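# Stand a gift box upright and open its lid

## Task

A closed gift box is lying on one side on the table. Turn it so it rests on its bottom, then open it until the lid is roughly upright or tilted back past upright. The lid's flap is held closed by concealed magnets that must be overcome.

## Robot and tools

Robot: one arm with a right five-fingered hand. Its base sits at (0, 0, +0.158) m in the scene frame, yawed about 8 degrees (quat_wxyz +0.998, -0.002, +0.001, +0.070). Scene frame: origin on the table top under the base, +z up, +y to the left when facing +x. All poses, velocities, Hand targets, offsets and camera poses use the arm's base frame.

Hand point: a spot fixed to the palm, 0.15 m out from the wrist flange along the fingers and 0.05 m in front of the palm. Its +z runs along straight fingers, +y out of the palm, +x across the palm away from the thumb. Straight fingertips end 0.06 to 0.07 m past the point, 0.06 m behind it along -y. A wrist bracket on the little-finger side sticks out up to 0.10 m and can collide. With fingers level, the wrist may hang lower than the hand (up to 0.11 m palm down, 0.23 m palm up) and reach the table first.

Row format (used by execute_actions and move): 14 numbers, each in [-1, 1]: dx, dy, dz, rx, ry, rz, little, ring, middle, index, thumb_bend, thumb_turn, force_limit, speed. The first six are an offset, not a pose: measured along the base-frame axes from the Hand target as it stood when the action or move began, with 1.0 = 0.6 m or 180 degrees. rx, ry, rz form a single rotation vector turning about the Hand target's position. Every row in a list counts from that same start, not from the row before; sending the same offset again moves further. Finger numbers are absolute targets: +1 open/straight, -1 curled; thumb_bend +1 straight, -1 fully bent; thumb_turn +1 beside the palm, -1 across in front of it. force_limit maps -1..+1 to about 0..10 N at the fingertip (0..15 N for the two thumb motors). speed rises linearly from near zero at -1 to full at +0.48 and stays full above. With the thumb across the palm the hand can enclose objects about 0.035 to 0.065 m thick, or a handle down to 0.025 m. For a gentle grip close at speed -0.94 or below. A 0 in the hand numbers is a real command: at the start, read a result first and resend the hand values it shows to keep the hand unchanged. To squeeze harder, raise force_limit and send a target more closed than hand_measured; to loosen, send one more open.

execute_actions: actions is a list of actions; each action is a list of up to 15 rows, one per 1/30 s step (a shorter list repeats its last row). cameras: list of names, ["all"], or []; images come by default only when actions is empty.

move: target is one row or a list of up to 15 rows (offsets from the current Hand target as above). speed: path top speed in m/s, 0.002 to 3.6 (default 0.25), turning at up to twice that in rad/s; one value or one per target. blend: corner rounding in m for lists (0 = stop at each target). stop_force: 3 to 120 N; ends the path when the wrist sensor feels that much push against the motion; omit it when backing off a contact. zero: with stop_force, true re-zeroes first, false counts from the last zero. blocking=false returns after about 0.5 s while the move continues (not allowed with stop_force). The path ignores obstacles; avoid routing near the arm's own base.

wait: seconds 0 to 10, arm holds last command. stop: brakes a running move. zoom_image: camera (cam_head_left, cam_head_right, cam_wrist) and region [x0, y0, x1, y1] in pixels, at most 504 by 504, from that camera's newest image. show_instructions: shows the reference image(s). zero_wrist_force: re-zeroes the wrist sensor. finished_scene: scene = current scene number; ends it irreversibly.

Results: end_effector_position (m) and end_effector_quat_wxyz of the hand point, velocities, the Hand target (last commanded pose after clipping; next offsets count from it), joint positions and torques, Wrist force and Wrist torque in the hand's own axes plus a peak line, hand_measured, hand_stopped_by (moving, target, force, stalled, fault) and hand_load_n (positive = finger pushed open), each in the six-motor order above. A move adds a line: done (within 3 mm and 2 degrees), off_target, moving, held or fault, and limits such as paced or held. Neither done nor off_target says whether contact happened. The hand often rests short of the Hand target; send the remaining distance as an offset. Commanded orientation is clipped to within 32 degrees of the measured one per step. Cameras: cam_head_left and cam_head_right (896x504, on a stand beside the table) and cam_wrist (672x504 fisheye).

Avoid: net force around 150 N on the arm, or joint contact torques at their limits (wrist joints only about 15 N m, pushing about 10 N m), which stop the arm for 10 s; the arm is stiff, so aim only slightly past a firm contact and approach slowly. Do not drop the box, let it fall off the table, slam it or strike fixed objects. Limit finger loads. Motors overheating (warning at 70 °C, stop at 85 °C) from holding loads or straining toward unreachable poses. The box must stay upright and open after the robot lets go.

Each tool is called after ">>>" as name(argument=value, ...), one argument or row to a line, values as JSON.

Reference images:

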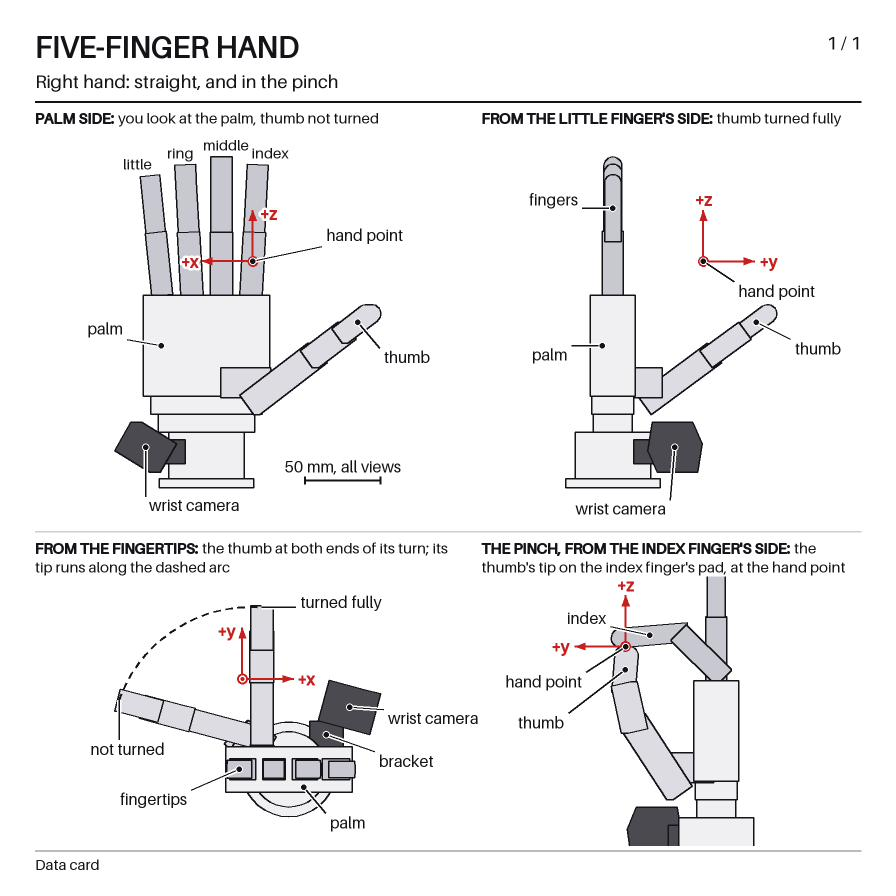

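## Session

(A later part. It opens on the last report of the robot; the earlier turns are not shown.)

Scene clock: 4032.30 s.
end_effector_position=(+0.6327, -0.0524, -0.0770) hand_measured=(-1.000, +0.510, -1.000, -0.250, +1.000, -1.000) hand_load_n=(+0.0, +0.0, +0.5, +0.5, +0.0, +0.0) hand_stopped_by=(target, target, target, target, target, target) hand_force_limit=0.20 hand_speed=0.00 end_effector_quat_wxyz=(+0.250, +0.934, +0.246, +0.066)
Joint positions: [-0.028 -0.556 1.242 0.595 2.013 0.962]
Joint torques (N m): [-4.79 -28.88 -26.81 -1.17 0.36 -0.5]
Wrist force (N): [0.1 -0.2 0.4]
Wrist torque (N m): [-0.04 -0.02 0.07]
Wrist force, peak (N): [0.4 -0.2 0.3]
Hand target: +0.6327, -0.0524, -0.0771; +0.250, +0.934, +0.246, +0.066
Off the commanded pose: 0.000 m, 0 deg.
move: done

>>> move(
  target=[
    [-0.0067,0.0115,0,0,0,0,-1,0.51,-1,-0.25,1,-1,0.2,0],
    [-0.0067,0.0115,0.005,0,0,0,-1,0.444,-1,-0.42,1,-1,0.2,0],
    [-0.0182,0.0048,-0.014,0.0337,0.0194,0,-1,0.444,-1,-0.42,1,-1,0.2,0],
  ],
  speed=0.06,
)

>>> move(
  target=[0.0125,-0.0217,0,0,0,0,-1,0.444,-1,-0.42,1,-1,0.2,0],
  speed=0.012,
  stop_force=3,
  cameras=["cam_wrist"],
)

>>> move(
  target=[0,0,0,0,0,0,-1,0.444,-1,-0.65,1,-1,-0.4,-0.92],
  speed=0.01,
  cameras=["cam_wrist"],
)

>>> zoom_image(
  camera="cam_wrist",
  region=[190, 40, 430, 320],
)

Scene clock: 4075.60 s.
end_effector_position=(+0.6218, -0.0495, -0.0854) hand_measured=(-1.000, +0.444, -1.000, -0.420, +1.000, -1.000) hand_load_n=(+0.0, +0.0, +0.0, +0.0, +0.0, +0.0) hand_stopped_by=(target, target, target, target, target, target) hand_force_limit=0.20 hand_speed=0.00 end_effector_quat_wxyz=(+0.193, +0.948, +0.249, +0.050)
Joint positions: [-0.06 -0.566 1.246 0.665 1.906 0.958]
Joint torques (N m): [-7.21 -29.4 -25.33 5.49 -0.42 -1.51]
Wrist force (N): [0.0 -0.2 0.8]
Wrist torque (N m): [-0.06 -0.02 0.05]
Wrist force, peak (N): [0.1 -1.0 0.3]
Hand target: +0.6218, -0.0495, -0.0855; +0.193, +0.948, +0.249, +0.050
Off the commanded pose: 0.000 m, 0 deg.
move: done

Scene clock: 4077.73 s.
end_effector_position=(+0.6293, -0.0625, -0.0855) hand_measured=(-1.000, +0.444, -1.000, -0.420, +1.000, -1.000) hand_load_n=(+0.0, +0.0, +0.0, -0.5, +0.0, +0.0) hand_stopped_by=(target, target, target, target, target, target) hand_force_limit=0.20 hand_speed=0.00 end_effector_quat_wxyz=(+0.193, +0.948, +0.249, +0.050)
Joint positions: [-0.082 -0.556 1.223 0.671 1.901 0.935]
Joint torques (N m): [-7.33 -29.83 -27.58 5.26 -0.38 -1.48]
Wrist force (N): [-0.2 -1.0 0.2]
Wrist torque (N m): [-0.05 -0.01 0.04]
Wrist force, peak (N): [-0.2 -1.0 0.2]
Hand target: +0.6293, -0.0625, -0.0855; +0.193, +0.948, +0.249, +0.050
Off the commanded pose: 0.000 m, 0 deg.
move: done
camera_calibration:
cam_wrist: T_world_to_cam=[[0.687418, -0.619863, 0.378454, -0.44221], [-0.703872, -0.440227, 0.557463, 0.461353], [-0.178945, -0.649593, -0.738924, 0.125255], [0, 0, 0, 1]] pos_world=[0.65113, 0.0103555, 0.00272303]
Images, in order (width x height): cam_wrist 672x504.

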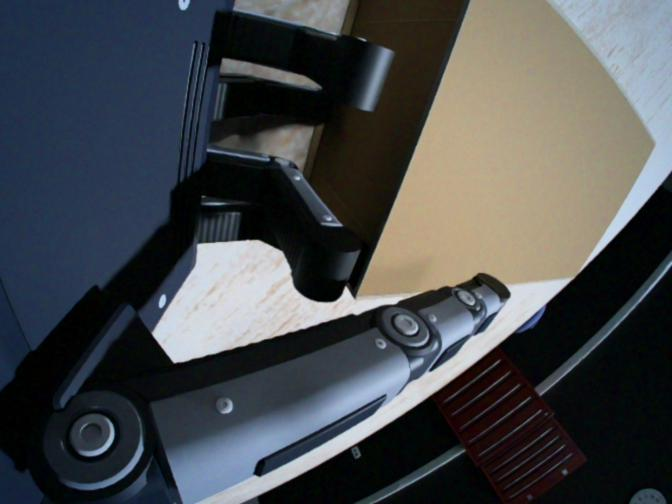

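Scene clock: 4079.03 s.
end_effector_position=(+0.6293, -0.0626, -0.0855) hand_measured=(-1.000, +0.444, -1.000, -0.650, +1.000, -1.000) hand_load_n=(+0.5, +0.0, +0.0, +0.0, +0.0, +0.0) hand_stopped_by=(target, target, target, target, target, target) hand_force_limit=-0.40 hand_speed=-0.92 end_effector_quat_wxyz=(+0.193, +0.948, +0.249, +0.050)
Joint positions: [-0.082 -0.556 1.223 0.671 1.901 0.935]
Joint torques (N m): [-4.26 -29.49 -24.87 5.04 -0.31 -1.01]
Wrist force (N): [0.1 0.1 0.4]
Wrist torque (N m): [0.00 -0.03 0.06]
Wrist force, peak (N): [-0.3 -1.0 0.2]
Hand target: +0.6293, -0.0625, -0.0855; +0.193, +0.948, +0.249, +0.050
Off the commanded pose: 0.000 m, 0 deg.
move: done
camera_calibration:
cam_wrist: T_world_to_cam=[[0.687418, -0.619863, 0.378454, -0.44221], [-0.703872, -0.440227, 0.557463, 0.461353], [-0.178945, -0.649593, -0.738924, 0.125255], [0, 0, 0, 1]] pos_world=[0.65113, 0.0103555, 0.00272303]
Images, in order (width x height): cam_wrist 672x504.

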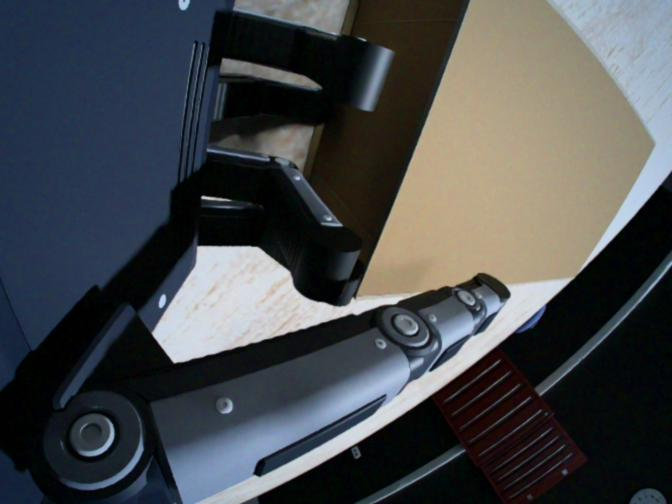

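Scaled by 1.800 from the camera's 672x504 image, which has a finer 960x720 frame.

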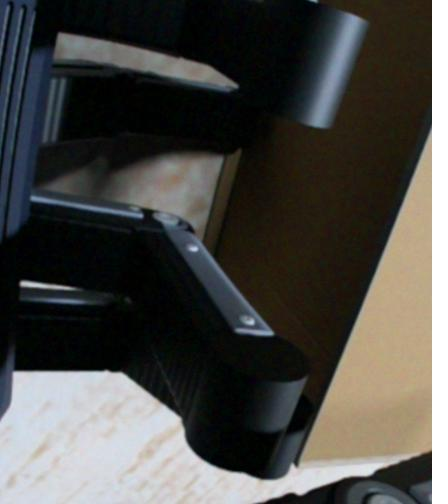

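>>> move(
  target=[0,0,0,0,0,0,-1,0.444,-1,-0.42,1,-1,0.2,0],
  speed=0.05,
)

>>> move(
  target=[
    [0.0025,-0.0043,0,0,0,0,-1,0.444,-1,-0.42,1,-1,0.2,0],
    [0.0025,-0.0043,0.005,0,0,0,-1,0.444,-1,-0.42,1,-1,0.2,0],
  ],
  speed=0.012,
)

>>> move(
  target=[0,0,0.005,0,0,0,-1,0.444,-1,-0.42,1,-1,0.2,0],
  speed=0.006,
  cameras=["cam_wrist"],
)

>>> zoom_image(
  camera="cam_wrist",
  region=[190, 40, 430, 320],
)

Scene clock: 4089.07 s.
end_effector_position=(+0.6293, -0.0626, -0.0855) hand_measured=(-1.000, +0.444, -1.000, -0.420, +1.000, -1.000) hand_load_n=(+0.0, +0.0, +0.5, -1.0, -0.5, +0.0) hand_stopped_by=(target, target, target, target, target, target) hand_force_limit=0.20 hand_speed=0.00 end_effector_quat_wxyz=(+0.193, +0.948, +0.249, +0.050)
Joint positions: [-0.082 -0.556 1.223 0.671 1.901 0.935]
Joint torques (N m): [4.07 -30.69 -17.22 5.24 0.18 0.32]
Wrist force (N): [0.0 -0.7 -0.2]
Wrist torque (N m): [-0.05 0.01 0.04]
Wrist force, peak (N): [-0.1 -0.5 -0.8]
Hand target: +0.6293, -0.0625, -0.0855; +0.193, +0.948, +0.249, +0.050
Off the commanded pose: 0.000 m, 0 deg.
move: done

Scene clock: 4090.17 s.
end_effector_position=(+0.6308, -0.0651, -0.0826) hand_measured=(-1.000, +0.444, -1.000, -0.420, +1.000, -1.000) hand_load_n=(+0.0, +0.0, +0.0, +1.0, +0.0, +0.0) hand_stopped_by=(target, target, target, target, target, target) hand_force_limit=0.20 hand_speed=0.00 end_effector_quat_wxyz=(+0.193, +0.948, +0.249, +0.050)
Joint positions: [-0.086 -0.559 1.219 0.676 1.9 0.931]
Joint torques (N m): [-7.45 -75.71 -15.2 5.22 -0.18 -1.41]
Wrist force (N): [-0.3 -0.5 0.6]
Wrist torque (N m): [0.00 0.03 0.04]
Wrist force, peak (N): [-0.2 -0.8 1.1]
Hand target: +0.6308, -0.0651, -0.0825; +0.193, +0.948, +0.249, +0.050
Off the commanded pose: 0.000 m, 0 deg.
move: done

Scene clock: 4090.90 s.
end_effector_position=(+0.6308, -0.0651, -0.0796) hand_measured=(-1.000, +0.444, -1.000, -0.420, +1.000, -1.000) hand_load_n=(+0.0, +0.0, +0.0, +1.0, +0.0, +0.0) hand_stopped_by=(target, target, target, target, target, target) hand_force_limit=0.20 hand_speed=0.00 end_effector_quat_wxyz=(+0.193, +0.948, +0.249, +0.050)
Joint positions: [-0.086 -0.563 1.219 0.681 1.9 0.931]
Joint torques (N m): [-7.18 -73.33 -0.13 5.35 -0.23 -1.36]
Wrist force (N): [-0.2 -0.7 1.1]
Wrist torque (N m): [-0.04 0.02 0.03]
Wrist force, peak (N): [0.1 -0.7 1.8]
Hand target: +0.6308, -0.0651, -0.0795; +0.193, +0.948, +0.249, +0.050
Off the commanded pose: 0.000 m, 0 deg.
move: done
camera_calibration:
cam_wrist: T_world_to_cam=[[0.687418, -0.619863, 0.378454, -0.447085], [-0.703872, -0.440227, 0.557463, 0.457975], [-0.178945, -0.649593, -0.738924, 0.128194], [0, 0, 0, 1]] pos_world=[0.65263, 0.00775553, 0.00862303]
Images, in order (width x height): cam_wrist 672x504.

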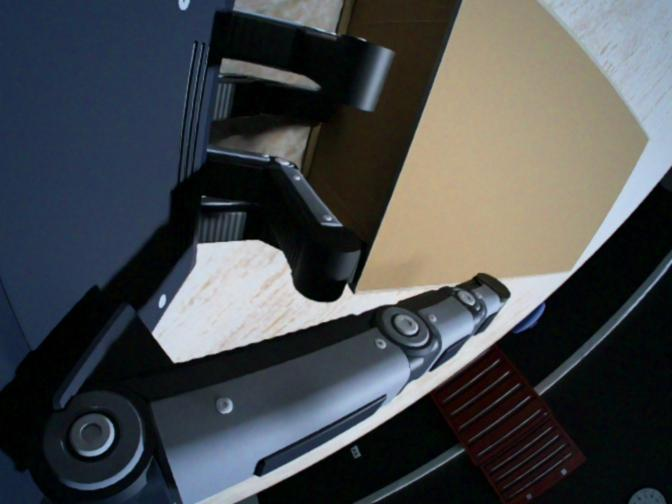

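Scaled by 1.800 from the camera's 672x504 image, which has a finer 960x720 frame.

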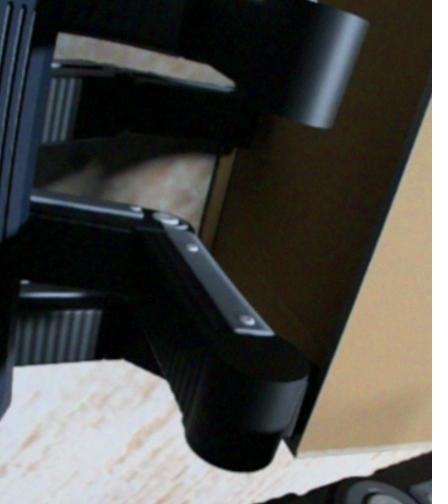

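>>> move(
  target=[0,0,0,-0.0222,0.0385,0,-1,0.444,-1,-0.42,1,-1,0.2,0],
  speed=0.04,
  cameras=["cam_wrist"],
)

>>> zoom_image(
  camera="cam_wrist",
  region=[190, 40, 430, 320],
)

Scene clock: 4103.30 s.
end_effector_position=(+0.6308, -0.0651, -0.0795) hand_measured=(-1.000, +0.444, -1.000, -0.420, +1.000, -1.000) hand_load_n=(+0.0, +0.0, +0.0, +1.0, +0.0, +0.0) hand_stopped_by=(target, target, target, target, target, target) hand_force_limit=0.20 hand_speed=0.00 end_effector_quat_wxyz=(+0.210, +0.942, +0.262, -0.016)
Joint positions: [-0.059 -0.475 1.085 0.847 1.981 0.945]
Joint torques (N m): [7.62 -31.86 -25.83 5.86 2.5 1.05]
Wrist force (N): [-0.5 -0.7 1.0]
Wrist torque (N m): [-0.03 0.05 0.02]
Wrist force, peak (N): [-0.4 -1.0 1.5]
Hand target: +0.6308, -0.0651, -0.0795; +0.210, +0.942, +0.262, -0.016
Off the commanded pose: 0.000 m, 0 deg.
move: done
camera_calibration:
cam_wrist: T_world_to_cam=[[0.730633, -0.594951, 0.334975, -0.476207], [-0.629709, -0.397553, 0.667397, 0.422607], [-0.263898, -0.698559, -0.665111, 0.184506], [0, 0, 0, 1]] pos_world=[0.662742, 0.013578, 0.000188001]
Images, in order (width x height): cam_wrist 672x504.

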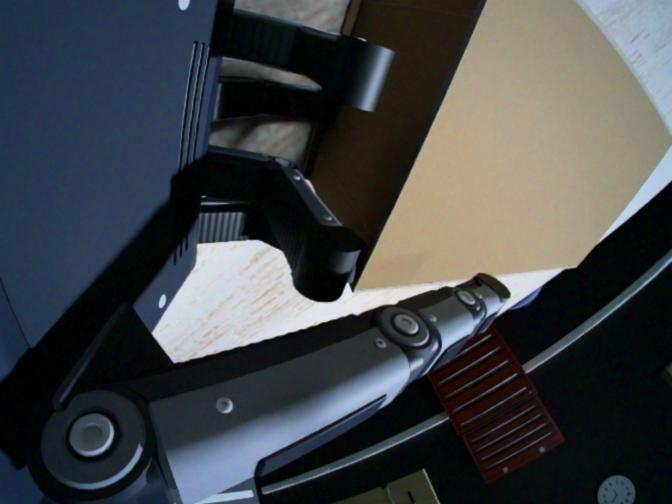

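Scaled by 1.800 from the camera's 672x504 image, which has a finer 960x720 frame.

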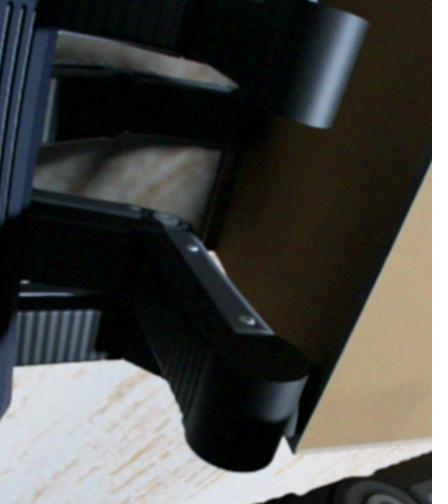

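>>> move(
  target=[0,0,0,-0.0139,0.0241,0,-1,0.444,-1,-0.42,1,-1,0.2,0],
  speed=0.04,
  cameras=["cam_wrist"],
)

>>> zoom_image(
  camera="cam_wrist",
  region=[190, 40, 430, 320],
)

Scene clock: 4110.57 s.
end_effector_position=(+0.6308, -0.0651, -0.0795) hand_measured=(-1.000, +0.444, -1.000, -0.420, +1.000, -1.000) hand_load_n=(+0.0, +0.0, +0.0, +0.0, -0.5, +0.0) hand_stopped_by=(target, target, target, target, target, target) hand_force_limit=0.20 hand_speed=0.00 end_effector_quat_wxyz=(+0.221, +0.936, +0.270, -0.057)
Joint positions: [-0.044 -0.415 0.997 0.954 2.03 0.958]
Joint torques (N m): [7.8 -31.72 -27.91 5.89 2.4 1.57]
Wrist force (N): [0.2 0.1 0.2]
Wrist torque (N m): [0.02 -0.02 -0.04]
Wrist force, peak (N): [-0.5 -0.8 1.5]
Hand target: +0.6308, -0.0651, -0.0795; +0.221, +0.936, +0.270, -0.057
Off the commanded pose: 0.000 m, 0 deg.
move: done
camera_calibration:
cam_wrist: T_world_to_cam=[[0.754834, -0.580999, 0.304411, -0.492991], [-0.576793, -0.366986, 0.729816, 0.396225], [-0.312308, -0.726472, -0.61213, 0.217455], [0, 0, 0, 1]] pos_world=[0.668579, 0.0169566, -0.00598876]
Images, in order (width x height): cam_wrist 672x504.

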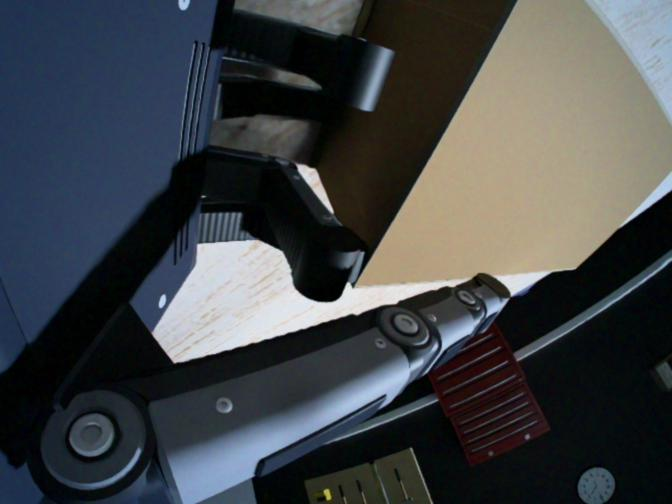

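Scaled by 1.800 from the camera's 672x504 image, which has a finer 960x720 frame.

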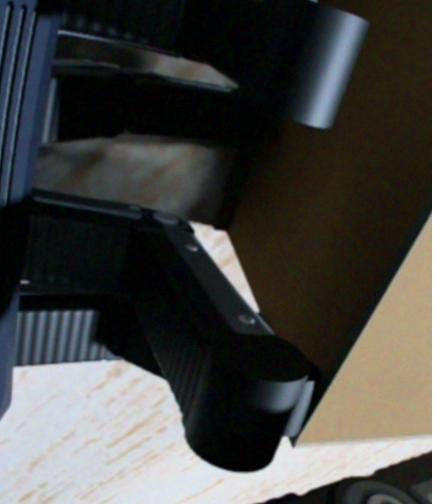

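>>> move(
  target=[
    [-0.0067,0.0115,0,0,0,0,-1,0.444,-1,-0.42,1,-1,0.2,0],
    [-0.0067,0.0115,-0.01,0.0361,-0.0626,0,-1,0.444,-1,-0.42,1,-1,0.2,0],
  ],
  speed=0.08,
)

>>> move(
  target=[0.0125,-0.0217,0,0,0,0,-1,0.444,-1,-0.42,1,-1,0.2,0],
  speed=0.015,
  stop_force=3,
  cameras=["cam_wrist"],
)

>>> move(
  target=[0,0,0.0067,0,0,0,-1,0.444,-1,-0.42,1,-1,0.2,0],
  speed=0.006,
  cameras=["cam_wrist"],
)

Scene clock: 4127.67 s.
end_effector_position=(+0.6267, -0.0582, -0.0855) hand_measured=(-1.000, +0.444, -1.000, -0.420, +1.000, -1.000) hand_load_n=(+0.0, +0.0, +0.0, +0.0, +0.0, +0.0) hand_stopped_by=(target, target, target, target, target, target) hand_force_limit=0.20 hand_speed=0.00 end_effector_quat_wxyz=(+0.193, +0.948, +0.249, +0.050)
Joint positions: [-0.075 -0.56 1.231 0.669 1.902 0.943]
Joint torques (N m): [-8.12 -74.18 -0.32 -1.23 -0.4 -1.32]
Wrist force (N): [0.2 0.0 0.4]
Wrist torque (N m): [-0.02 -0.03 0.06]
Wrist force, peak (N): [0.0 1.4 -0.4]
Hand target: +0.6267, -0.0582, -0.0855; +0.193, +0.948, +0.249, +0.050
Off the commanded pose: 0.000 m, 0 deg.
move: done

Scene clock: 4129.57 s.
end_effector_position=(+0.6342, -0.0712, -0.0855) hand_measured=(-1.000, +0.444, -1.000, -0.420, +1.000, -1.000) hand_load_n=(+0.5, +0.0, +0.0, +0.0, +0.0, +0.0) hand_stopped_by=(target, target, target, target, target, target) hand_force_limit=0.20 hand_speed=0.00 end_effector_quat_wxyz=(+0.193, +0.948, +0.249, +0.050)
Joint positions: [-0.096 -0.55 1.208 0.675 1.897 0.921]
Joint torques (N m): [-7.42 -29.37 -27.78 5.41 -0.31 -1.32]
Wrist force (N): [-0.2 0.0 0.5]
Wrist torque (N m): [-0.02 0.01 0.03]
Wrist force, peak (N): [0.0 0.2 0.7]
Hand target: +0.6342, -0.0712, -0.0855; +0.193, +0.948, +0.249, +0.050
Off the commanded pose: 0.000 m, 0 deg.
move: done
camera_calibration:
cam_wrist: T_world_to_cam=[[0.687418, -0.619863, 0.378454, -0.45104], [-0.703872, -0.440227, 0.557463, 0.461042], [-0.178945, -0.649593, -0.738924, 0.120498], [0, 0, 0, 1]] pos_world=[0.65613, 0.00165553, 0.00272303]
Images, in order (width x height): cam_wrist 672x504.

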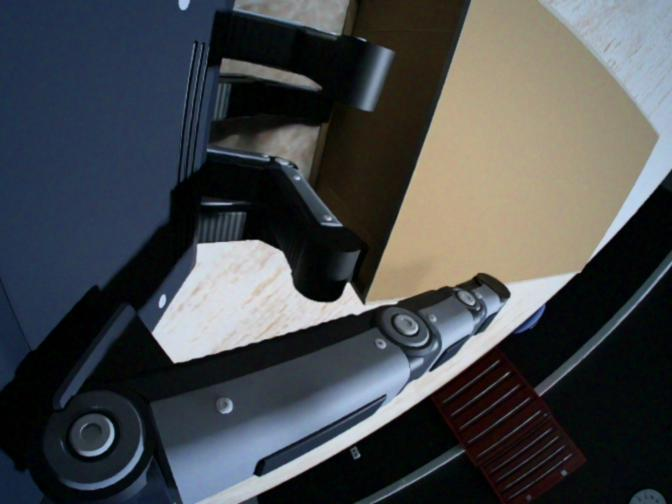

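Scene clock: 4130.47 s.
end_effector_position=(+0.6342, -0.0712, -0.0816) hand_measured=(-1.000, +0.444, -1.000, -0.420, +1.000, -1.000) hand_load_n=(+0.0, +0.0, +0.0, +0.0, +0.0, +0.0) hand_stopped_by=(target, target, target, target, target, target) hand_force_limit=0.20 hand_speed=0.00 end_effector_quat_wxyz=(+0.193, +0.948, +0.249, +0.050)
Joint positions: [-0.096 -0.556 1.208 0.681 1.897 0.921]
Joint torques (N m): [-7.03 -74.77 1.2 5.12 -0.36 -1.37]
Wrist force (N): [-0.1 0.2 -0.1]
Wrist torque (N m): [0.03 0.01 0.05]
Wrist force, peak (N): [-0.2 0.3 0.5]
Hand target: +0.6342, -0.0712, -0.0815; +0.193, +0.948, +0.249, +0.050
Off the commanded pose: 0.000 m, 0 deg.
move: done
camera_calibration:
cam_wrist: T_world_to_cam=[[0.687418, -0.619863, 0.378454, -0.452516], [-0.703872, -0.440227, 0.557463, 0.458868], [-0.178945, -0.649593, -0.738924, 0.12338], [0, 0, 0, 1]] pos_world=[0.65613, 0.00165553, 0.00662303]
Images, in order (width x height): cam_wrist 672x504.

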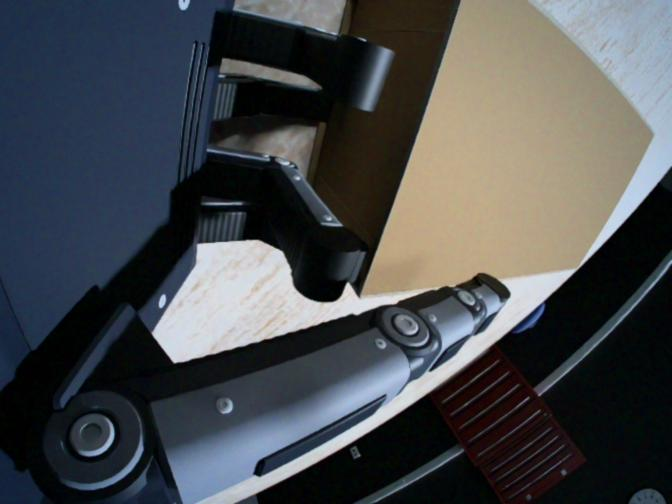

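>>> move(
  target=[
    [0,0,-0.0067,0,0,0,-1,0.444,-1,-0.42,1,-1,0.2,0],
    [0.0045,-0.008,-0.0067,0,0,0,-1,0.444,-1,-0.42,1,-1,0.2,0],
    [0.0045,-0.008,0.004,0,0,0,-1,0.444,-1,-0.42,1,-1,0.2,0],
  ],
  speed=0.03,
)

Scene clock: 4187.13 s.
end_effector_position=(+0.6370, -0.0761, -0.0792) hand_measured=(-1.000, +0.444, -1.000, -0.420, +1.000, -1.000) hand_load_n=(+0.0, +0.5, +0.0, +1.0, +0.0, +0.0) hand_stopped_by=(target, target, target, target, target, target) hand_force_limit=0.20 hand_speed=0.00 end_effector_quat_wxyz=(+0.193, +0.948, +0.249, +0.050)
Joint positions: [-0.104 -0.556 1.199 0.687 1.895 0.913]
Joint torques (N m): [-7.5 -76.35 0.24 5.01 -0.17 -1.37]
Wrist force (N): [0.1 -0.9 1.1]
Wrist torque (N m): [-0.03 -0.03 0.03]
Wrist force, peak (N): [-0.1 -1.0 1.2]
Hand target: +0.6369, -0.0760, -0.0791; +0.193, +0.948, +0.249, +0.050
Off the commanded pose: 0.000 m, 0 deg.
move: done

>>> move(
  target=[0,0,0,0,0,0,-1,0.444,-1,-0.42,-0.3,-1,-0.4,-0.88],
  cameras=["cam_head_left"],
)

Scene clock: 4222.97 s.
end_effector_position=(+0.6369, -0.0760, -0.0791) hand_measured=(-1.000, +0.444, -1.000, -0.420, +0.508, -1.000) hand_load_n=(+0.0, +0.5, -0.5, +1.5, +4.5, +1.5) hand_stopped_by=(target, target, target, target, force, target) hand_force_limit=-0.40 hand_speed=-0.88 end_effector_quat_wxyz=(+0.193, +0.948, +0.249, +0.050)
Joint positions: [-0.104 -0.556 1.199 0.687 1.895 0.913]
Joint torques (N m): [-6.71 -75.57 0.71 5.39 -0.2 -1.37]
Wrist force (N): [0.2 -0.5 0.8]
Wrist torque (N m): [-0.02 -0.03 0.05]
Wrist force, peak (N): [0.1 -0.9 1.6]
Hand target: +0.6369, -0.0760, -0.0791; +0.193, +0.948, +0.249, +0.050
Off the commanded pose: 0.000 m, 0 deg.
move: done
Images, in order (width x height): cam_head_left 896x504.

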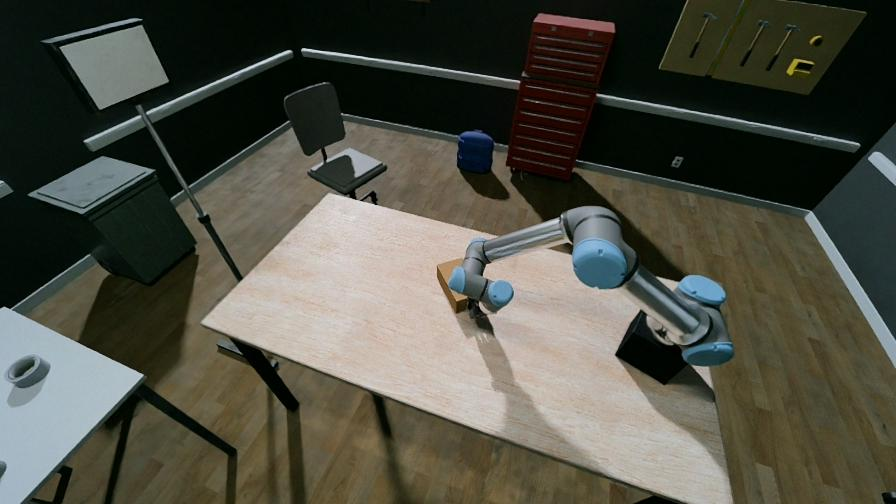

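>>> move(
  target=[0,0,0,-0.0222,0.0385,0,-1,0.444,-1,-0.42,-0.3,-1,-0.4,-0.88],
  speed=0.05,
  cameras=["cam_wrist"],
)

Scene clock: 4241.80 s.
end_effector_position=(+0.6369, -0.0760, -0.0791) hand_measured=(-1.000, +0.444, -1.000, -0.420, +0.508, -1.000) hand_load_n=(+0.0, +0.0, -0.5, +0.5, +4.5, +1.0) hand_stopped_by=(target, target, target, target, force, target) hand_force_limit=-0.40 hand_speed=-0.88 end_effector_quat_wxyz=(+0.210, +0.942, +0.262, -0.016)
Joint positions: [-0.076 -0.467 1.064 0.853 1.979 0.926]
Joint torques (N m): [6.87 -32.29 -26.16 5.3 2.81 1.04]
Wrist force (N): [-0.4 -0.5 0.7]
Wrist torque (N m): [0.01 0.04 0.02]
Wrist force, peak (N): [0.3 -1.4 1.3]
Hand target: +0.6369, -0.0760, -0.0791; +0.210, +0.942, +0.262, -0.016
Off the commanded pose: 0.000 m, 0 deg.
move: done
camera_calibration:
cam_wrist: T_world_to_cam=[[0.730633, -0.594951, 0.334975, -0.487355], [-0.629709, -0.397553, 0.667397, 0.421911], [-0.263898, -0.698559, -0.665111, 0.178794], [0, 0, 0, 1]] pos_world=[0.668942, 0.00267799, 0.000588001]
Images, in order (width x height): cam_wrist 672x504.

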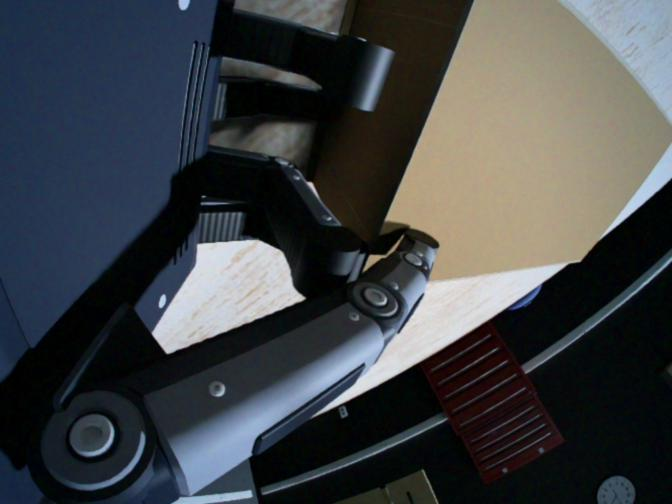

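>>> zoom_image(
  camera="cam_wrist",
  region=[280, 140, 480, 320],
)

Scaled by 2.520 from the camera's 672x504 image, which has a finer 960x720 frame.

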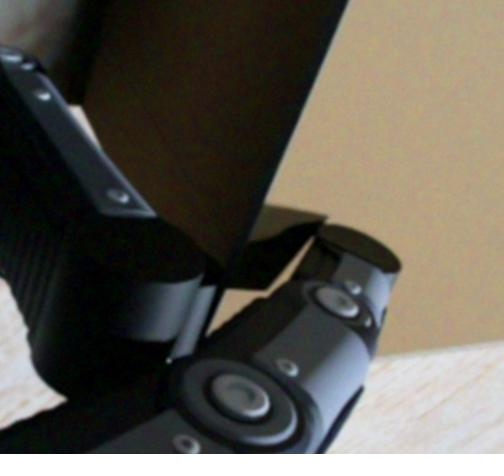

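>>> move(
  target=[0,0,0,-0.0139,0.0241,0,-1,0.444,-1,-0.42,-0.3,-1,-0.4,-0.88],
  speed=0.04,
)

>>> move(
  target=[0,0,0,-0.0139,0.0241,0,-1,0.444,-1,-0.42,-0.3,-1,-0.4,-0.88],
  speed=0.04,
  cameras=["cam_wrist"],
)

Scene clock: 4255.57 s.
end_effector_position=(+0.6369, -0.0760, -0.0791) hand_measured=(-1.000, +0.444, -1.000, -0.420, +0.508, -1.000) hand_load_n=(+0.0, +0.0, -1.0, +0.0, +6.5, +2.0) hand_stopped_by=(target, target, target, target, force, target) hand_force_limit=-0.40 hand_speed=-0.88 end_effector_quat_wxyz=(+0.221, +0.936, +0.270, -0.057)
Joint positions: [-0.061 -0.406 0.975 0.959 2.029 0.939]
Joint torques (N m): [6.72 -31.48 -26.92 5.17 1.74 1.12]
Wrist force (N): [-1.5 -0.2 -2.5]
Wrist torque (N m): [-0.04 0.04 0.01]
Wrist force, peak (N): [-1.9 0.2 -2.8]
Hand target: +0.6369, -0.0760, -0.0791; +0.221, +0.936, +0.270, -0.057
Off the commanded pose: 0.000 m, 0 deg.
move: done

Scene clock: 4257.13 s.
end_effector_position=(+0.6369, -0.0760, -0.0791) hand_measured=(-1.000, +0.444, -1.000, -0.420, +0.510, -1.000) hand_load_n=(+0.0, -7.5, -0.5, +0.5, +10.0, +4.5) hand_stopped_by=(target, target, target, target, force, target) hand_force_limit=-0.40 hand_speed=-0.88 end_effector_quat_wxyz=(+0.231, +0.928, +0.276, -0.099)
Joint positions: [-0.046 -0.343 0.882 1.069 2.077 0.955]
Joint torques (N m): [4.5 -28.41 -25.86 6 0.79 1.05]
Wrist force (N): [-0.7 5.3 -9.5]
Wrist torque (N m): [0.19 0.51 0.33]
Wrist force, peak (N): [-0.7 5.3 -9.5]
Hand target: +0.6369, -0.0760, -0.0791; +0.231, +0.928, +0.276, -0.099
Off the commanded pose: 0.000 m, 0 deg.
move: done
camera_calibration:
cam_wrist: T_world_to_cam=[[0.776645, -0.56841, 0.271539, -0.519681], [-0.519364, -0.333837, 0.786647, 0.365937], [-0.356488, -0.751973, -0.554484, 0.242515], [0, 0, 0, 1]] pos_world=[0.680116, 0.00913603, -0.0122793]
Images, in order (width x height): cam_wrist 672x504.

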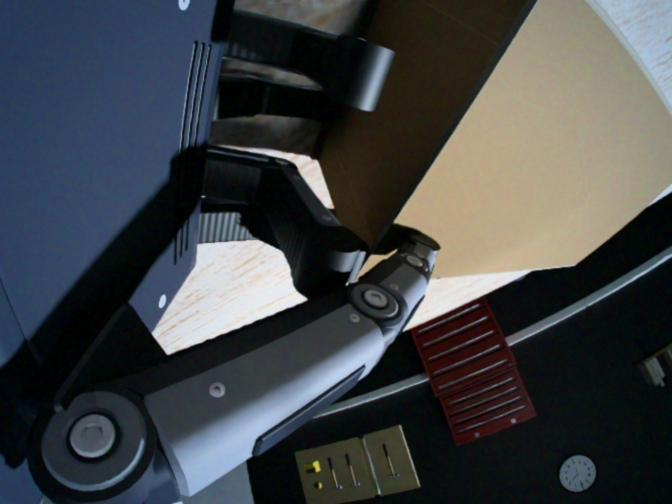

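>>> move(
  target=[0,0,0.0075,0,0,0,-1,0.444,-1,-0.42,-0.3,-1,-0.4,-0.88],
  speed=0.03,
  cameras=["cam_wrist"],
)

Scene clock: 4265.47 s.
end_effector_position=(+0.6369, -0.0760, -0.0748) hand_measured=(-1.000, +0.444, -1.000, -0.420, +0.510, -1.000) hand_load_n=(+0.0, +0.0, -0.5, +0.0, +4.5, +1.0) hand_stopped_by=(target, target, target, target, force, target) hand_force_limit=-0.40 hand_speed=-0.88 end_effector_quat_wxyz=(+0.231, +0.928, +0.276, -0.099)
Joint positions: [-0.046 -0.349 0.884 1.074 2.077 0.955]
Joint torques (N m): [6.2 -79.04 0.75 6.24 1.03 1.38]
Wrist force (N): [0.4 0.2 0.1]
Wrist torque (N m): [0.03 -0.04 -0.04]
Wrist force, peak (N): [-1.2 5.4 -9.7]
Hand target: +0.6369, -0.0760, -0.0746; +0.231, +0.928, +0.276, -0.099
Off the commanded pose: 0.000 m, 0 deg.
move: done
camera_calibration:
cam_wrist: T_world_to_cam=[[0.776651, -0.568433, 0.271473, -0.520853], [-0.519281, -0.333765, 0.786732, 0.362498], [-0.356596, -0.751987, -0.554396, 0.244973], [0, 0, 0, 1]] pos_world=[0.680116, 0.00913608, -0.00797936]
Images, in order (width x height): cam_wrist 672x504.

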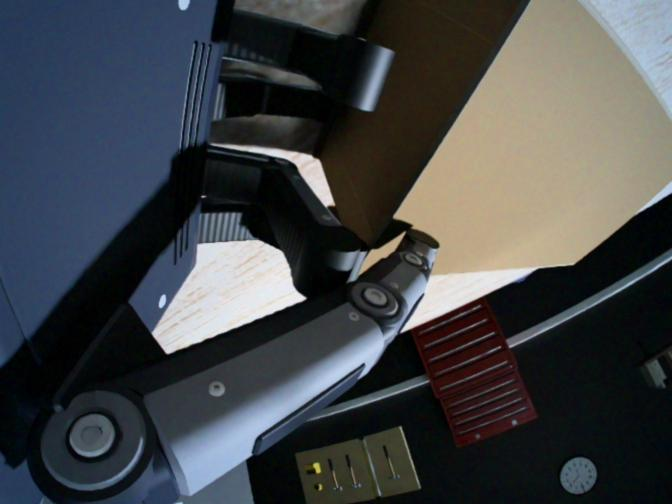

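>>> move(
  target=[0,0,0.0083,0,0,0,-1,0.444,-1,-0.42,-0.3,-1,-0.4,-0.88],
  speed=0.03,
  cameras=["cam_wrist"],
)

>>> zoom_image(
  camera="cam_wrist",
  region=[280, 140, 480, 320],
)

Scene clock: 4275.40 s.
end_effector_position=(+0.6369, -0.0760, -0.0697) hand_measured=(-1.000, +0.444, -1.000, -0.420, +0.510, -1.000) hand_load_n=(+0.0, +0.0, -1.0, +0.0, +4.5, +1.0) hand_stopped_by=(target, target, target, target, force, target) hand_force_limit=-0.40 hand_speed=-0.88 end_effector_quat_wxyz=(+0.231, +0.928, +0.276, -0.099)
Joint positions: [-0.046 -0.357 0.886 1.08 2.077 0.955]
Joint torques (N m): [5.99 -82.26 -0.04 5.67 0.87 1.15]
Wrist force (N): [0.0 0.3 0.4]
Wrist torque (N m): [0.01 0.01 -0.06]
Wrist force, peak (N): [0.4 0.6 0.5]
Hand target: +0.6369, -0.0760, -0.0696; +0.231, +0.928, +0.276, -0.099
Off the commanded pose: 0.000 m, 0 deg.
move: done
camera_calibration:
cam_wrist: T_world_to_cam=[[0.776651, -0.568433, 0.271473, -0.522238], [-0.519281, -0.333765, 0.786732, 0.358486], [-0.356596, -0.751987, -0.554396, 0.247801], [0, 0, 0, 1]] pos_world=[0.680116, 0.00913608, -0.00287936]
Images, in order (width x height): cam_wrist 672x504.

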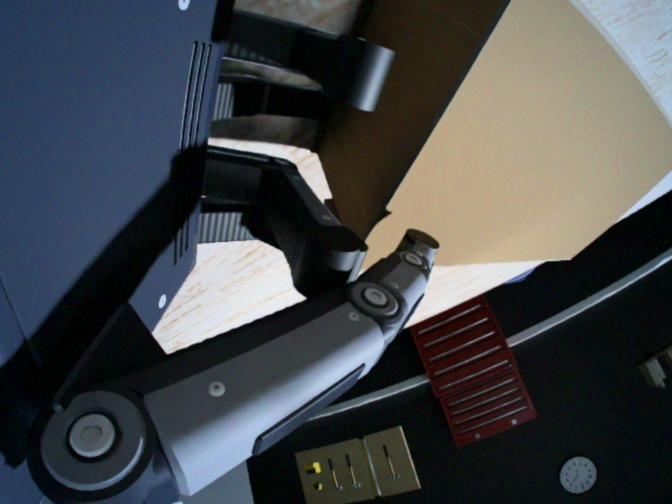

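Scaled by 2.520 from the camera's 672x504 image, which has a finer 960x720 frame.

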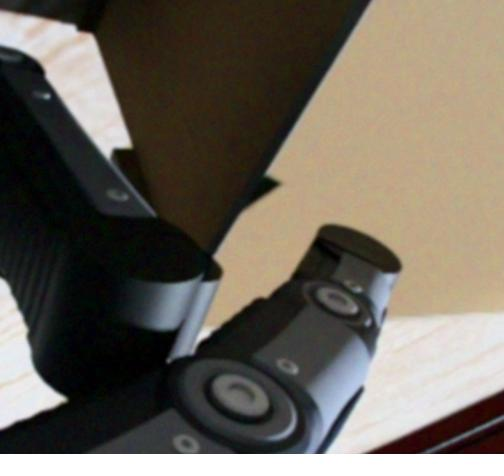

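>>> move(
  target=[
    [-0.0123,0.0218,0.0917,0,0,0,-1,0.444,-1,-0.42,1,-1,0.2,0],
    [-0.0245,0.0435,0.0917,0.160,-0.0237,-0.0197,0.5,0.5,-0.3,-0.3,1,-1,0.2,0],
  ],
  speed=0.2,
  blend=[0.02,0],
  cameras=["cam_wrist"],
)

Scene clock: 4408.83 s.
end_effector_position=(+0.6222, -0.0499, -0.0146) hand_measured=(+0.500, +0.500, -0.300, -0.300, +1.000, -1.000) hand_load_n=(+0.0, +0.5, +0.0, +0.0, +0.0, +0.0) hand_stopped_by=(target, target, target, target, target, target) hand_force_limit=0.20 hand_speed=0.00 end_effector_quat_wxyz=(+0.000, +0.967, +0.255, +0.000)
Joint positions: [-0.189 -0.603 1.045 1.128 1.57 0.866]
Joint torques (N m): [-5.34 -75.95 -0.71 -0.7 -0.46 -1.5]
Wrist force (N): [0.0 0.8 0.1]
Wrist torque (N m): [0.09 0.00 0.05]
Wrist force, peak (N): [0.9 -2.0 -0.7]
Hand target: +0.6222, -0.0499, -0.0146; +0.000, +0.967, +0.255, +0.000
Off the commanded pose: 0.000 m, 0 deg.
move: done
camera_calibration:
cam_wrist: T_world_to_cam=[[0.726368, -0.68728, 0.00600809, -0.489402], [-0.598571, -0.628268, 0.496983, 0.346619], [-0.337792, -0.364588, -0.86774, 0.295753], [0, 0, 0, 1]] pos_world=[0.662865, -0.0107583, 0.0873131]
Images, in order (width x height): cam_wrist 672x504.

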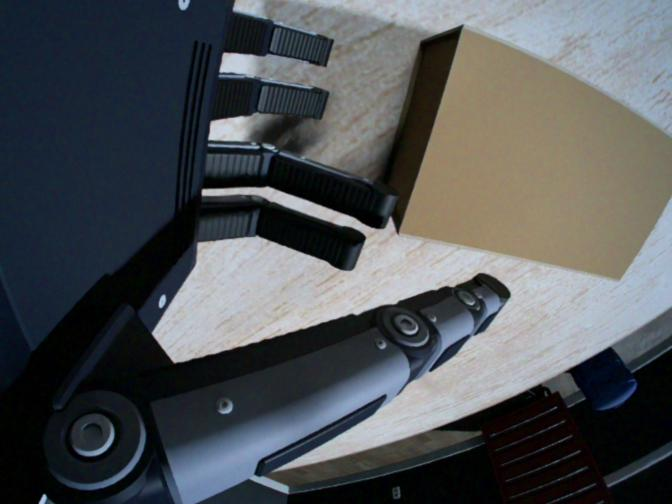

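>>> zoom_image(
  camera="cam_wrist",
  region=[360, 0, 672, 300],
)

Scaled by 1.615 from the camera's 672x504 image, which has a finer 960x720 frame.

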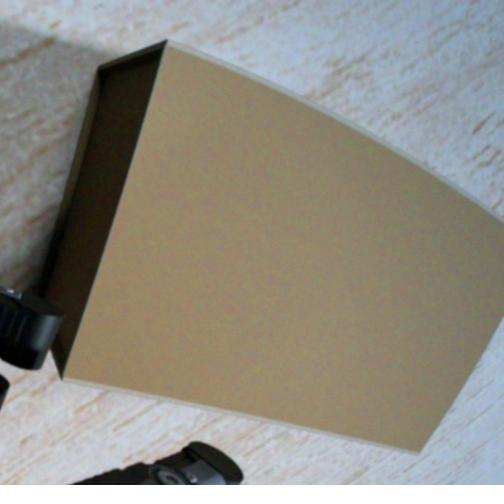

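>>> move(
  target=[
    [-0.0023,-0.0258,-0.1182,0,0,0.0322,0.5,0.5,-0.3,-0.3,1,-1,0.2,0],
    [0.0176,-0.0539,-0.1182,0,0,0.0322,0.5,0.5,-0.3,-0.3,1,-1,0.2,0],
  ],
  speed=[0.2,0.06],
  cameras=["cam_wrist"],
)

Scene clock: 4442.77 s.
end_effector_position=(+0.6328, -0.0822, -0.0855) hand_measured=(+0.500, +0.500, -0.300, -0.300, +1.000, -1.000) hand_load_n=(+0.0, +0.0, -0.5, +0.5, +0.0, +0.0) hand_stopped_by=(target, target, target, target, target, target) hand_force_limit=0.20 hand_speed=0.00 end_effector_quat_wxyz=(+0.000, +0.953, +0.304, +0.000)
Joint positions: [-0.24 -0.503 1.045 1.028 1.57 0.713]
Joint torques (N m): [-8.07 -30.26 -27.6 5.37 0.01 -1.38]
Wrist force (N): [-0.3 -0.4 -0.3]
Wrist torque (N m): [0.03 0.01 0.02]
Wrist force, peak (N): [0.5 0.9 -1.2]
Hand target: +0.6328, -0.0823, -0.0855; +0.000, +0.953, +0.304, +0.000
Off the commanded pose: 0.000 m, 0 deg.
move: done
camera_calibration:
cam_wrist: T_world_to_cam=[[0.792066, -0.610406, 0.00605447, -0.554083], [-0.532104, -0.685533, 0.4969, 0.321118], [-0.29916, -0.396799, -0.867787, 0.198922], [0, 0, 0, 1]] pos_world=[0.669249, -0.0391463, 0.0164131]
Images, in order (width x height): cam_wrist 672x504.

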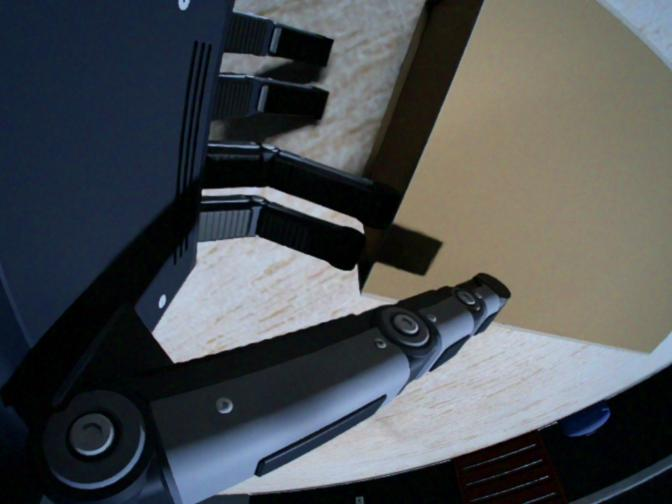

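>>> move(
  target=[0,0,0,0,0,0,0.5,0.5,-0.8,-0.3,0.3,-1,0.4,-0.88],
  cameras=["cam_wrist"],
)

Scene clock: 4453.30 s.
end_effector_position=(+0.6328, -0.0823, -0.0855) hand_measured=(+0.500, +0.500, -0.800, -0.300, +0.712, -1.000) hand_load_n=(+0.0, +0.0, +0.0, +0.0, +9.5, +0.5) hand_stopped_by=(target, target, target, target, force, target) hand_force_limit=0.40 hand_speed=-0.88 end_effector_quat_wxyz=(+0.000, +0.953, +0.304, +0.000)
Joint positions: [-0.24 -0.502 1.045 1.028 1.57 0.713]
Joint torques (N m): [-5.26 -32.49 -23.17 5.39 0.51 -1.21]
Wrist force (N): [0.1 3.8 -6.2]
Wrist torque (N m): [0.06 0.11 0.10]
Wrist force, peak (N): [-0.3 4.3 -7.3]
Hand target: +0.6328, -0.0823, -0.0855; +0.000, +0.953, +0.304, +0.000
Off the commanded pose: 0.000 m, 0 deg.
move: done
camera_calibration:
cam_wrist: T_world_to_cam=[[0.792066, -0.610405, 0.00605457, -0.554224], [-0.532089, -0.685513, 0.496945, 0.321093], [-0.299187, -0.396834, -0.867761, 0.198929], [0, 0, 0, 1]] pos_world=[0.669349, -0.0392462, 0.0164132]
Images, in order (width x height): cam_wrist 672x504.

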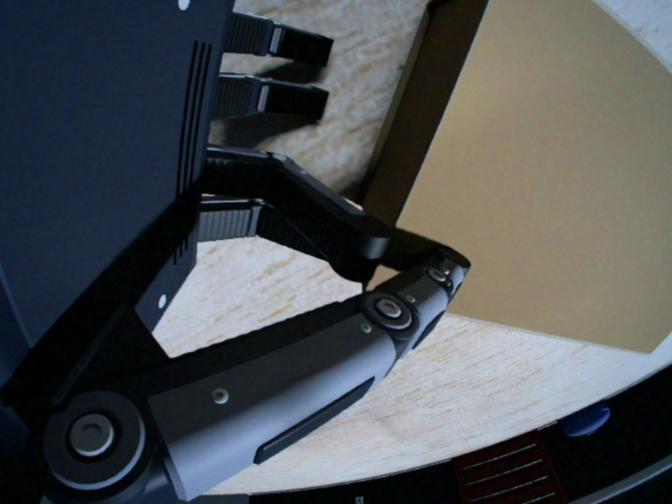

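>>> move(
  target=[0,0,0,0,0,0,0.5,0.5,-0.3,-0.3,1,-1,0.4,-0.2],
)

>>> move(
  target=[0.0029,-0.0041,0,0,0,0,0.5,0.5,-0.3,-0.3,1,-1,0.4,-0.2],
  speed=0.02,
)

>>> move(
  target=[0.0019,-0.0027,0,0,0,0,0.5,0.5,-0.3,-0.3,1,-1,0.4,-0.2],
  speed=0.02,
  cameras=["cam_wrist"],
)

Scene clock: 4462.07 s.
end_effector_position=(+0.6328, -0.0823, -0.0855) hand_measured=(+0.500, +0.500, -0.300, -0.300, +1.000, -1.000) hand_load_n=(+0.0, +0.5, +0.0, +0.0, -0.5, +0.0) hand_stopped_by=(target, target, target, target, target, target) hand_force_limit=0.40 hand_speed=-0.20 end_effector_quat_wxyz=(+0.000, +0.953, +0.304, +0.000)
Joint positions: [-0.24 -0.502 1.045 1.028 1.57 0.713]
Joint torques (N m): [1.13 -35.21 -3.08 4.47 0.69 -0.9]
Wrist force (N): [-0.1 0.6 0.4]
Wrist torque (N m): [0.07 0.01 0.04]
Wrist force, peak (N): [-0.1 3.9 -7.1]
Hand target: +0.6328, -0.0823, -0.0855; +0.000, +0.953, +0.304, +0.000
Off the commanded pose: 0.000 m, 0 deg.
move: done

Scene clock: 4462.80 s.
end_effector_position=(+0.6345, -0.0847, -0.0855) hand_measured=(+0.500, +0.500, -0.300, -0.300, +1.000, -1.000) hand_load_n=(+0.0, +0.0, +0.0, +0.0, +0.0, +0.0) hand_stopped_by=(target, target, target, target, target, target) hand_force_limit=0.40 hand_speed=-0.20 end_effector_quat_wxyz=(+0.000, +0.953, +0.304, +0.000)
Joint positions: [-0.244 -0.498 1.036 1.033 1.57 0.71]
Joint torques (N m): [-6.82 -30.68 -30.83 5.65 1.02 -1.33]
Wrist force (N): [-0.2 0.5 0.3]
Wrist torque (N m): [0.07 0.03 0.03]
Wrist force, peak (N): [-0.1 1.0 0.0]
Hand target: +0.6345, -0.0847, -0.0855; +0.000, +0.953, +0.304, +0.000
Off the commanded pose: 0.000 m, 0 deg.
move: done

Scene clock: 4463.50 s.
end_effector_position=(+0.6356, -0.0863, -0.0855) hand_measured=(+0.500, +0.500, -0.300, -0.300, +1.000, -1.000) hand_load_n=(+0.0, +0.0, +0.0, +0.0, +0.0, +0.0) hand_stopped_by=(target, target, target, target, target, target) hand_force_limit=0.40 hand_speed=-0.20 end_effector_quat_wxyz=(+0.000, +0.953, +0.304, +0.000)
Joint positions: [-0.246 -0.495 1.03 1.036 1.57 0.708]
Joint torques (N m): [-7.19 -30.97 -29.99 5.62 0.87 -1.22]
Wrist force (N): [-0.4 -0.3 0.1]
Wrist torque (N m): [0.06 0.05 0.02]
Wrist force, peak (N): [-0.1 1.0 0.3]
Hand target: +0.6357, -0.0864, -0.0855; +0.000, +0.953, +0.304, +0.000
Off the commanded pose: 0.000 m, 0 deg.
move: done
camera_calibration:
cam_wrist: T_world_to_cam=[[0.792066, -0.610405, 0.00605457, -0.558883], [-0.532089, -0.685513, 0.496945, 0.31984], [-0.299187, -0.396834, -0.867761, 0.198179], [0, 0, 0, 1]] pos_world=[0.672149, -0.0432462, 0.0164132]
Images, in order (width x height): cam_wrist 672x504.

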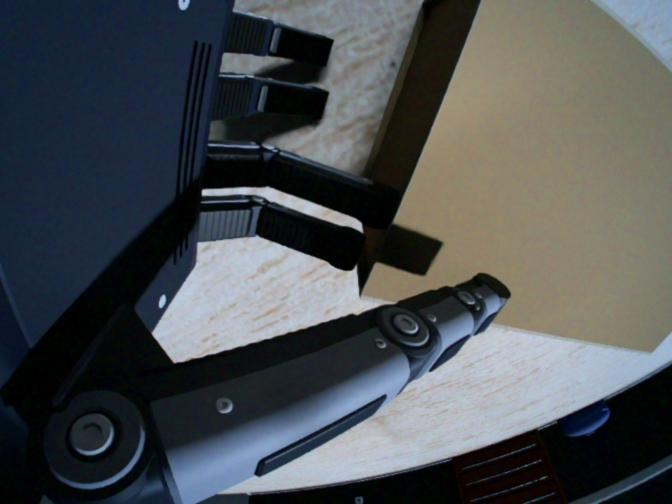

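>>> move(
  target=[0.0029,-0.0041,0,0,0,0,0.5,0.5,-0.3,-0.3,1,-1,0.4,-0.2],
  speed=0.02,
)

>>> move(
  target=[0,0,0,0,0,0,0.5,0.5,-0.7,-0.3,0.3,-1,0.5,-0.85],
  cameras=["cam_wrist"],
)

Scene clock: 4469.87 s.
end_effector_position=(+0.6374, -0.0888, -0.0855) hand_measured=(+0.500, +0.500, -0.300, -0.300, +1.000, -1.000) hand_load_n=(+0.0, +0.0, -0.5, +0.0, +0.0, +0.0) hand_stopped_by=(target, target, target, target, target, target) hand_force_limit=0.40 hand_speed=-0.20 end_effector_quat_wxyz=(+0.000, +0.953, +0.304, +0.000)
Joint positions: [-0.249 -0.491 1.02 1.041 1.57 0.705]
Joint torques (N m): [-7.61 -31.8 -26.05 5.74 0.64 -1.42]
Wrist force (N): [-0.2 -0.5 -0.1]
Wrist torque (N m): [0.04 0.03 0.02]
Wrist force, peak (N): [-0.3 -0.6 -0.6]
Hand target: +0.6374, -0.0888, -0.0855; +0.000, +0.953, +0.304, +0.000
Off the commanded pose: 0.000 m, 0 deg.
move: done

Scene clock: 4471.47 s.
end_effector_position=(+0.6374, -0.0888, -0.0855) hand_measured=(+0.500, +0.500, -0.700, -0.300, +0.712, -1.000) hand_load_n=(+0.0, +0.0, +0.0, +0.5, +10.5, +0.5) hand_stopped_by=(target, target, target, target, force, target) hand_force_limit=0.50 hand_speed=-0.85 end_effector_quat_wxyz=(+0.000, +0.953, +0.304, +0.000)
Joint positions: [-0.249 -0.491 1.02 1.041 1.57 0.705]
Joint torques (N m): [-4.94 -34.25 -22.09 4.95 0.39 -1.27]
Wrist force (N): [0.3 3.9 -6.5]
Wrist torque (N m): [0.02 0.07 0.12]
Wrist force, peak (N): [-0.2 4.7 -7.7]
Hand target: +0.6374, -0.0888, -0.0855; +0.000, +0.953, +0.304, +0.000
Off the commanded pose: 0.000 m, 0 deg.
move: done
camera_calibration:
cam_wrist: T_world_to_cam=[[0.792066, -0.610405, 0.00605457, -0.561835], [-0.532089, -0.685513, 0.496945, 0.319084], [-0.299187, -0.396834, -0.867761, 0.197726], [0, 0, 0, 1]] pos_world=[0.673949, -0.0457462, 0.0164132]
Images, in order (width x height): cam_wrist 672x504.

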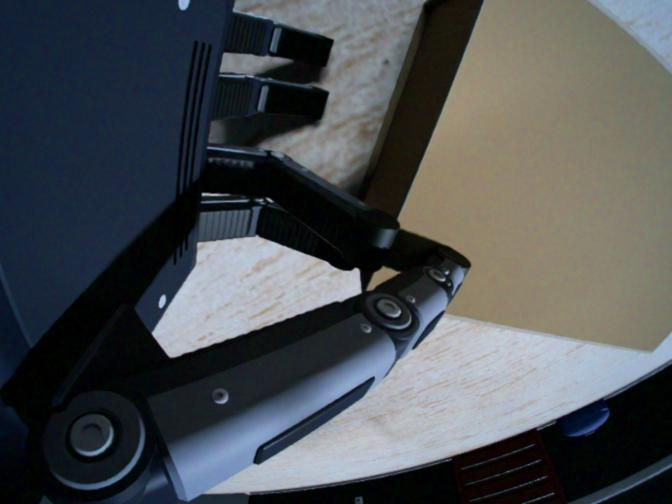

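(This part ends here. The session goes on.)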